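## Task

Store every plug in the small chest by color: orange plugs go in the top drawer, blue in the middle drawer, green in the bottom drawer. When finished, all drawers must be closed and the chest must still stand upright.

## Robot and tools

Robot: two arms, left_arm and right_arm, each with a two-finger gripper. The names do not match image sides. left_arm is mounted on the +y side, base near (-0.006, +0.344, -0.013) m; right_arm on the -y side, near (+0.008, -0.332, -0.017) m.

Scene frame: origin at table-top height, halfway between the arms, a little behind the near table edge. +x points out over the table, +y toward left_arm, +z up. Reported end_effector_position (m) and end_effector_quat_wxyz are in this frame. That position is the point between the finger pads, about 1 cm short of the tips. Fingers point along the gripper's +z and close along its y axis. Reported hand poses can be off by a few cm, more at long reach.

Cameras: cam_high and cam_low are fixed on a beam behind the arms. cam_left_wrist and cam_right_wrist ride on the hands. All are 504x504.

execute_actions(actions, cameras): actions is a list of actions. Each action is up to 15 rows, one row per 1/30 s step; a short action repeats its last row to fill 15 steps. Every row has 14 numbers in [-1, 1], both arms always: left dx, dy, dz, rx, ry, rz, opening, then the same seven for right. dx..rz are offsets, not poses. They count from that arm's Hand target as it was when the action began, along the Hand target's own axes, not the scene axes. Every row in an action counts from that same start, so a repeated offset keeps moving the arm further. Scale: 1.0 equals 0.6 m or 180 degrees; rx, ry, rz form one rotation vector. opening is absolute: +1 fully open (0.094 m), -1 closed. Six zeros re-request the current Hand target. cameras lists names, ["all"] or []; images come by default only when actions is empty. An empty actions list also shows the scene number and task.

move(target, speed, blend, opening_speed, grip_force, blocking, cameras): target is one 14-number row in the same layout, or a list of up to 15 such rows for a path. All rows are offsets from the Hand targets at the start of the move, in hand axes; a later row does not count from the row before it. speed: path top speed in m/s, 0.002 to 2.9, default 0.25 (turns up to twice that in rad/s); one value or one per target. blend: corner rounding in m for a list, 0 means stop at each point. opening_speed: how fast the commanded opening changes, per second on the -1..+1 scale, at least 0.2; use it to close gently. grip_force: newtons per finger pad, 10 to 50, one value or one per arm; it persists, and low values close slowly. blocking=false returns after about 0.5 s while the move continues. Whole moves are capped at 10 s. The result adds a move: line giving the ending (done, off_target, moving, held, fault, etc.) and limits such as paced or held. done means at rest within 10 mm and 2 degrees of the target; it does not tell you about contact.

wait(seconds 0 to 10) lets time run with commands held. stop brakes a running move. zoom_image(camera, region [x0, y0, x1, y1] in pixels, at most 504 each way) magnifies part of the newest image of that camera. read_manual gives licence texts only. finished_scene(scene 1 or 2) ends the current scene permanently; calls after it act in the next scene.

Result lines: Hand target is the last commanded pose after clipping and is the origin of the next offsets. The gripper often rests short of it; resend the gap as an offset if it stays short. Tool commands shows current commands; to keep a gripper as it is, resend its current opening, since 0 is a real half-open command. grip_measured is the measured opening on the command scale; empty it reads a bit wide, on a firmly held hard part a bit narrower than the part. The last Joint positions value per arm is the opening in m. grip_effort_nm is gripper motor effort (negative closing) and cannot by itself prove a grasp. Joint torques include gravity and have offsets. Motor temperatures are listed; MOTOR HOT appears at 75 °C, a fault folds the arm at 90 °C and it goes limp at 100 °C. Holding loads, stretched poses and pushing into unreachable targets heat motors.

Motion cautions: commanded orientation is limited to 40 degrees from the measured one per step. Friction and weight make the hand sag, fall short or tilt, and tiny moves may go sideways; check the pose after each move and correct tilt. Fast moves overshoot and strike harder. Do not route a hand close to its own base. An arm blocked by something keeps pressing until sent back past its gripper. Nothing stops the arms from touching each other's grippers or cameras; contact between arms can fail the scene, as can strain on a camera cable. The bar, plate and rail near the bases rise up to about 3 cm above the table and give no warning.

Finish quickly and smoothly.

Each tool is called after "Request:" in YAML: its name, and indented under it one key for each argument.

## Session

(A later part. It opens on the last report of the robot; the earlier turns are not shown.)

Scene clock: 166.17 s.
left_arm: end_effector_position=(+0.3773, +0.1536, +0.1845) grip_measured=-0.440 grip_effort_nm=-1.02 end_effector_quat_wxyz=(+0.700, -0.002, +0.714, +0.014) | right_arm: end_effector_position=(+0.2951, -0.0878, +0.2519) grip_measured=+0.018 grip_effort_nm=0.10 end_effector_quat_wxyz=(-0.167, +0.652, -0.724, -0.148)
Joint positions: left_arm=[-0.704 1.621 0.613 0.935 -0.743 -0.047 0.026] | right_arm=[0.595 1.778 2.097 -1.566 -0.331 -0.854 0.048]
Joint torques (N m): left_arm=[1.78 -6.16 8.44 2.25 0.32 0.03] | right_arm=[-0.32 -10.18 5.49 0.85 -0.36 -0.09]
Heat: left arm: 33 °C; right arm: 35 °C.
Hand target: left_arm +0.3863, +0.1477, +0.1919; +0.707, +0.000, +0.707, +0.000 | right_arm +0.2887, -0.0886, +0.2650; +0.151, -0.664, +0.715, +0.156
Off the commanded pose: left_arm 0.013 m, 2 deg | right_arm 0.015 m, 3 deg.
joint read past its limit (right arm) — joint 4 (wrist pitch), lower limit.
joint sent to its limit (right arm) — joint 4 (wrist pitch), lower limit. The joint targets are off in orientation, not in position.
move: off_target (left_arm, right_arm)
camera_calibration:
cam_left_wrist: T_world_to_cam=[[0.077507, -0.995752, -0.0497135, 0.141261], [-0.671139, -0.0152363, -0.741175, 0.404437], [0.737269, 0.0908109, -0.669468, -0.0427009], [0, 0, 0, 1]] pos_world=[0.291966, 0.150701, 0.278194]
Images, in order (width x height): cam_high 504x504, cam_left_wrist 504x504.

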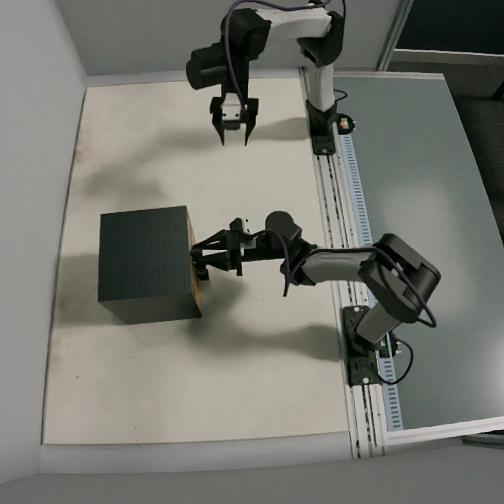

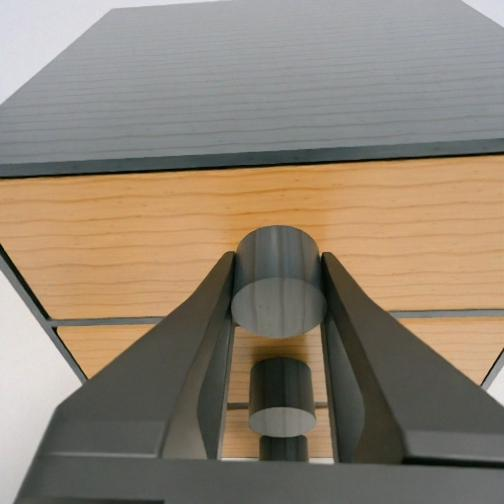

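Request:
move:
  target:
    - [0,0,0,0,0,0,0.3,0,0,0,0,0,0,0.02]
    - [0,0,0,0,0,0,0.3,0,0,0,0,0,0,0.02]
    - [0,-0.02,-0.2,0,0,0,0.3,0,0,0,0,0,0,0.02]
  speed: 0.15
  cameras: ["cam_high","cam_left_wrist"]

Scene clock: 169.03 s.
left_arm: end_effector_position=(+0.2692, +0.1307, +0.1828) grip_measured=+0.298 grip_effort_nm=0.14 end_effector_quat_wxyz=(+0.701, +0.024, +0.713, +0.010) | right_arm: end_effector_position=(+0.2951, -0.0878, +0.2519) grip_measured=+0.018 grip_effort_nm=0.10 end_effector_quat_wxyz=(-0.167, +0.652, -0.724, -0.148)
Joint positions: left_arm=[-1.069 1.381 0.419 0.858 -1.065 -0.061 0.061] | right_arm=[0.595 1.778 2.097 -1.566 -0.331 -0.854 0.048]
Joint torques (N m): left_arm=[0.03 -8.29 5.71 1.95 -0.36 -0.19] | right_arm=[-0.31 -10.18 5.5 0.84 -0.36 -0.09]
Heat: left arm: 33 °C; right arm: 35 °C.
Hand target: left_arm +0.2663, +0.1357, +0.1919; +0.707, +0.000, +0.707, +0.000 | right_arm +0.2887, -0.0886, +0.2650; +0.151, -0.664, +0.715, +0.156
Off the commanded pose: left_arm 0.011 m, 3 deg | right_arm 0.015 m, 3 deg.
joint read past its limit (right arm) — joint 4 (wrist pitch), lower limit.
joint sent to its limit (right arm) — joint 4 (wrist pitch), lower limit. The joint targets are off in orientation, not in position.
move: off_target (left_arm, right_arm)
camera_calibration:
cam_left_wrist: T_world_to_cam=[[0.0352679, -0.996252, -0.0789761, 0.143597], [-0.668778, 0.0351954, -0.742629, 0.323242], [0.742625, 0.0790084, -0.665031, 0.0371269], [0, 0, 0, 1]] pos_world=[0.183541, 0.128749, 0.27608]
Images, in order (width x height): cam_high 504x504, cam_left_wrist 504x504.

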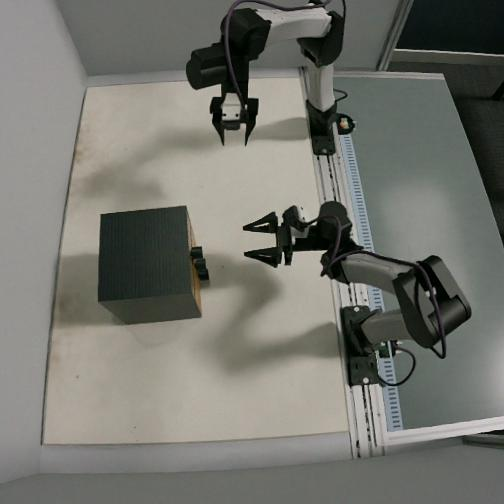

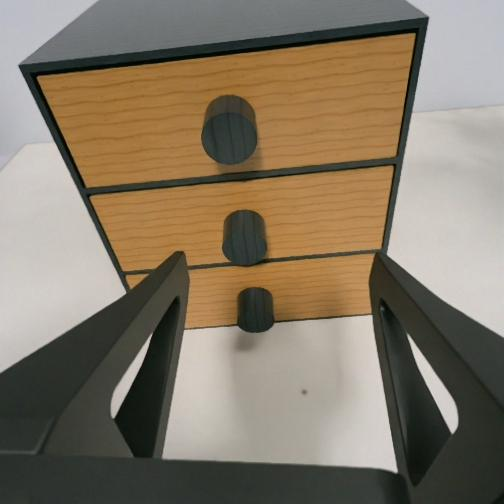

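All shut.

Request:
finished_scene:
  scene: 2

The scene is finished: the task was done.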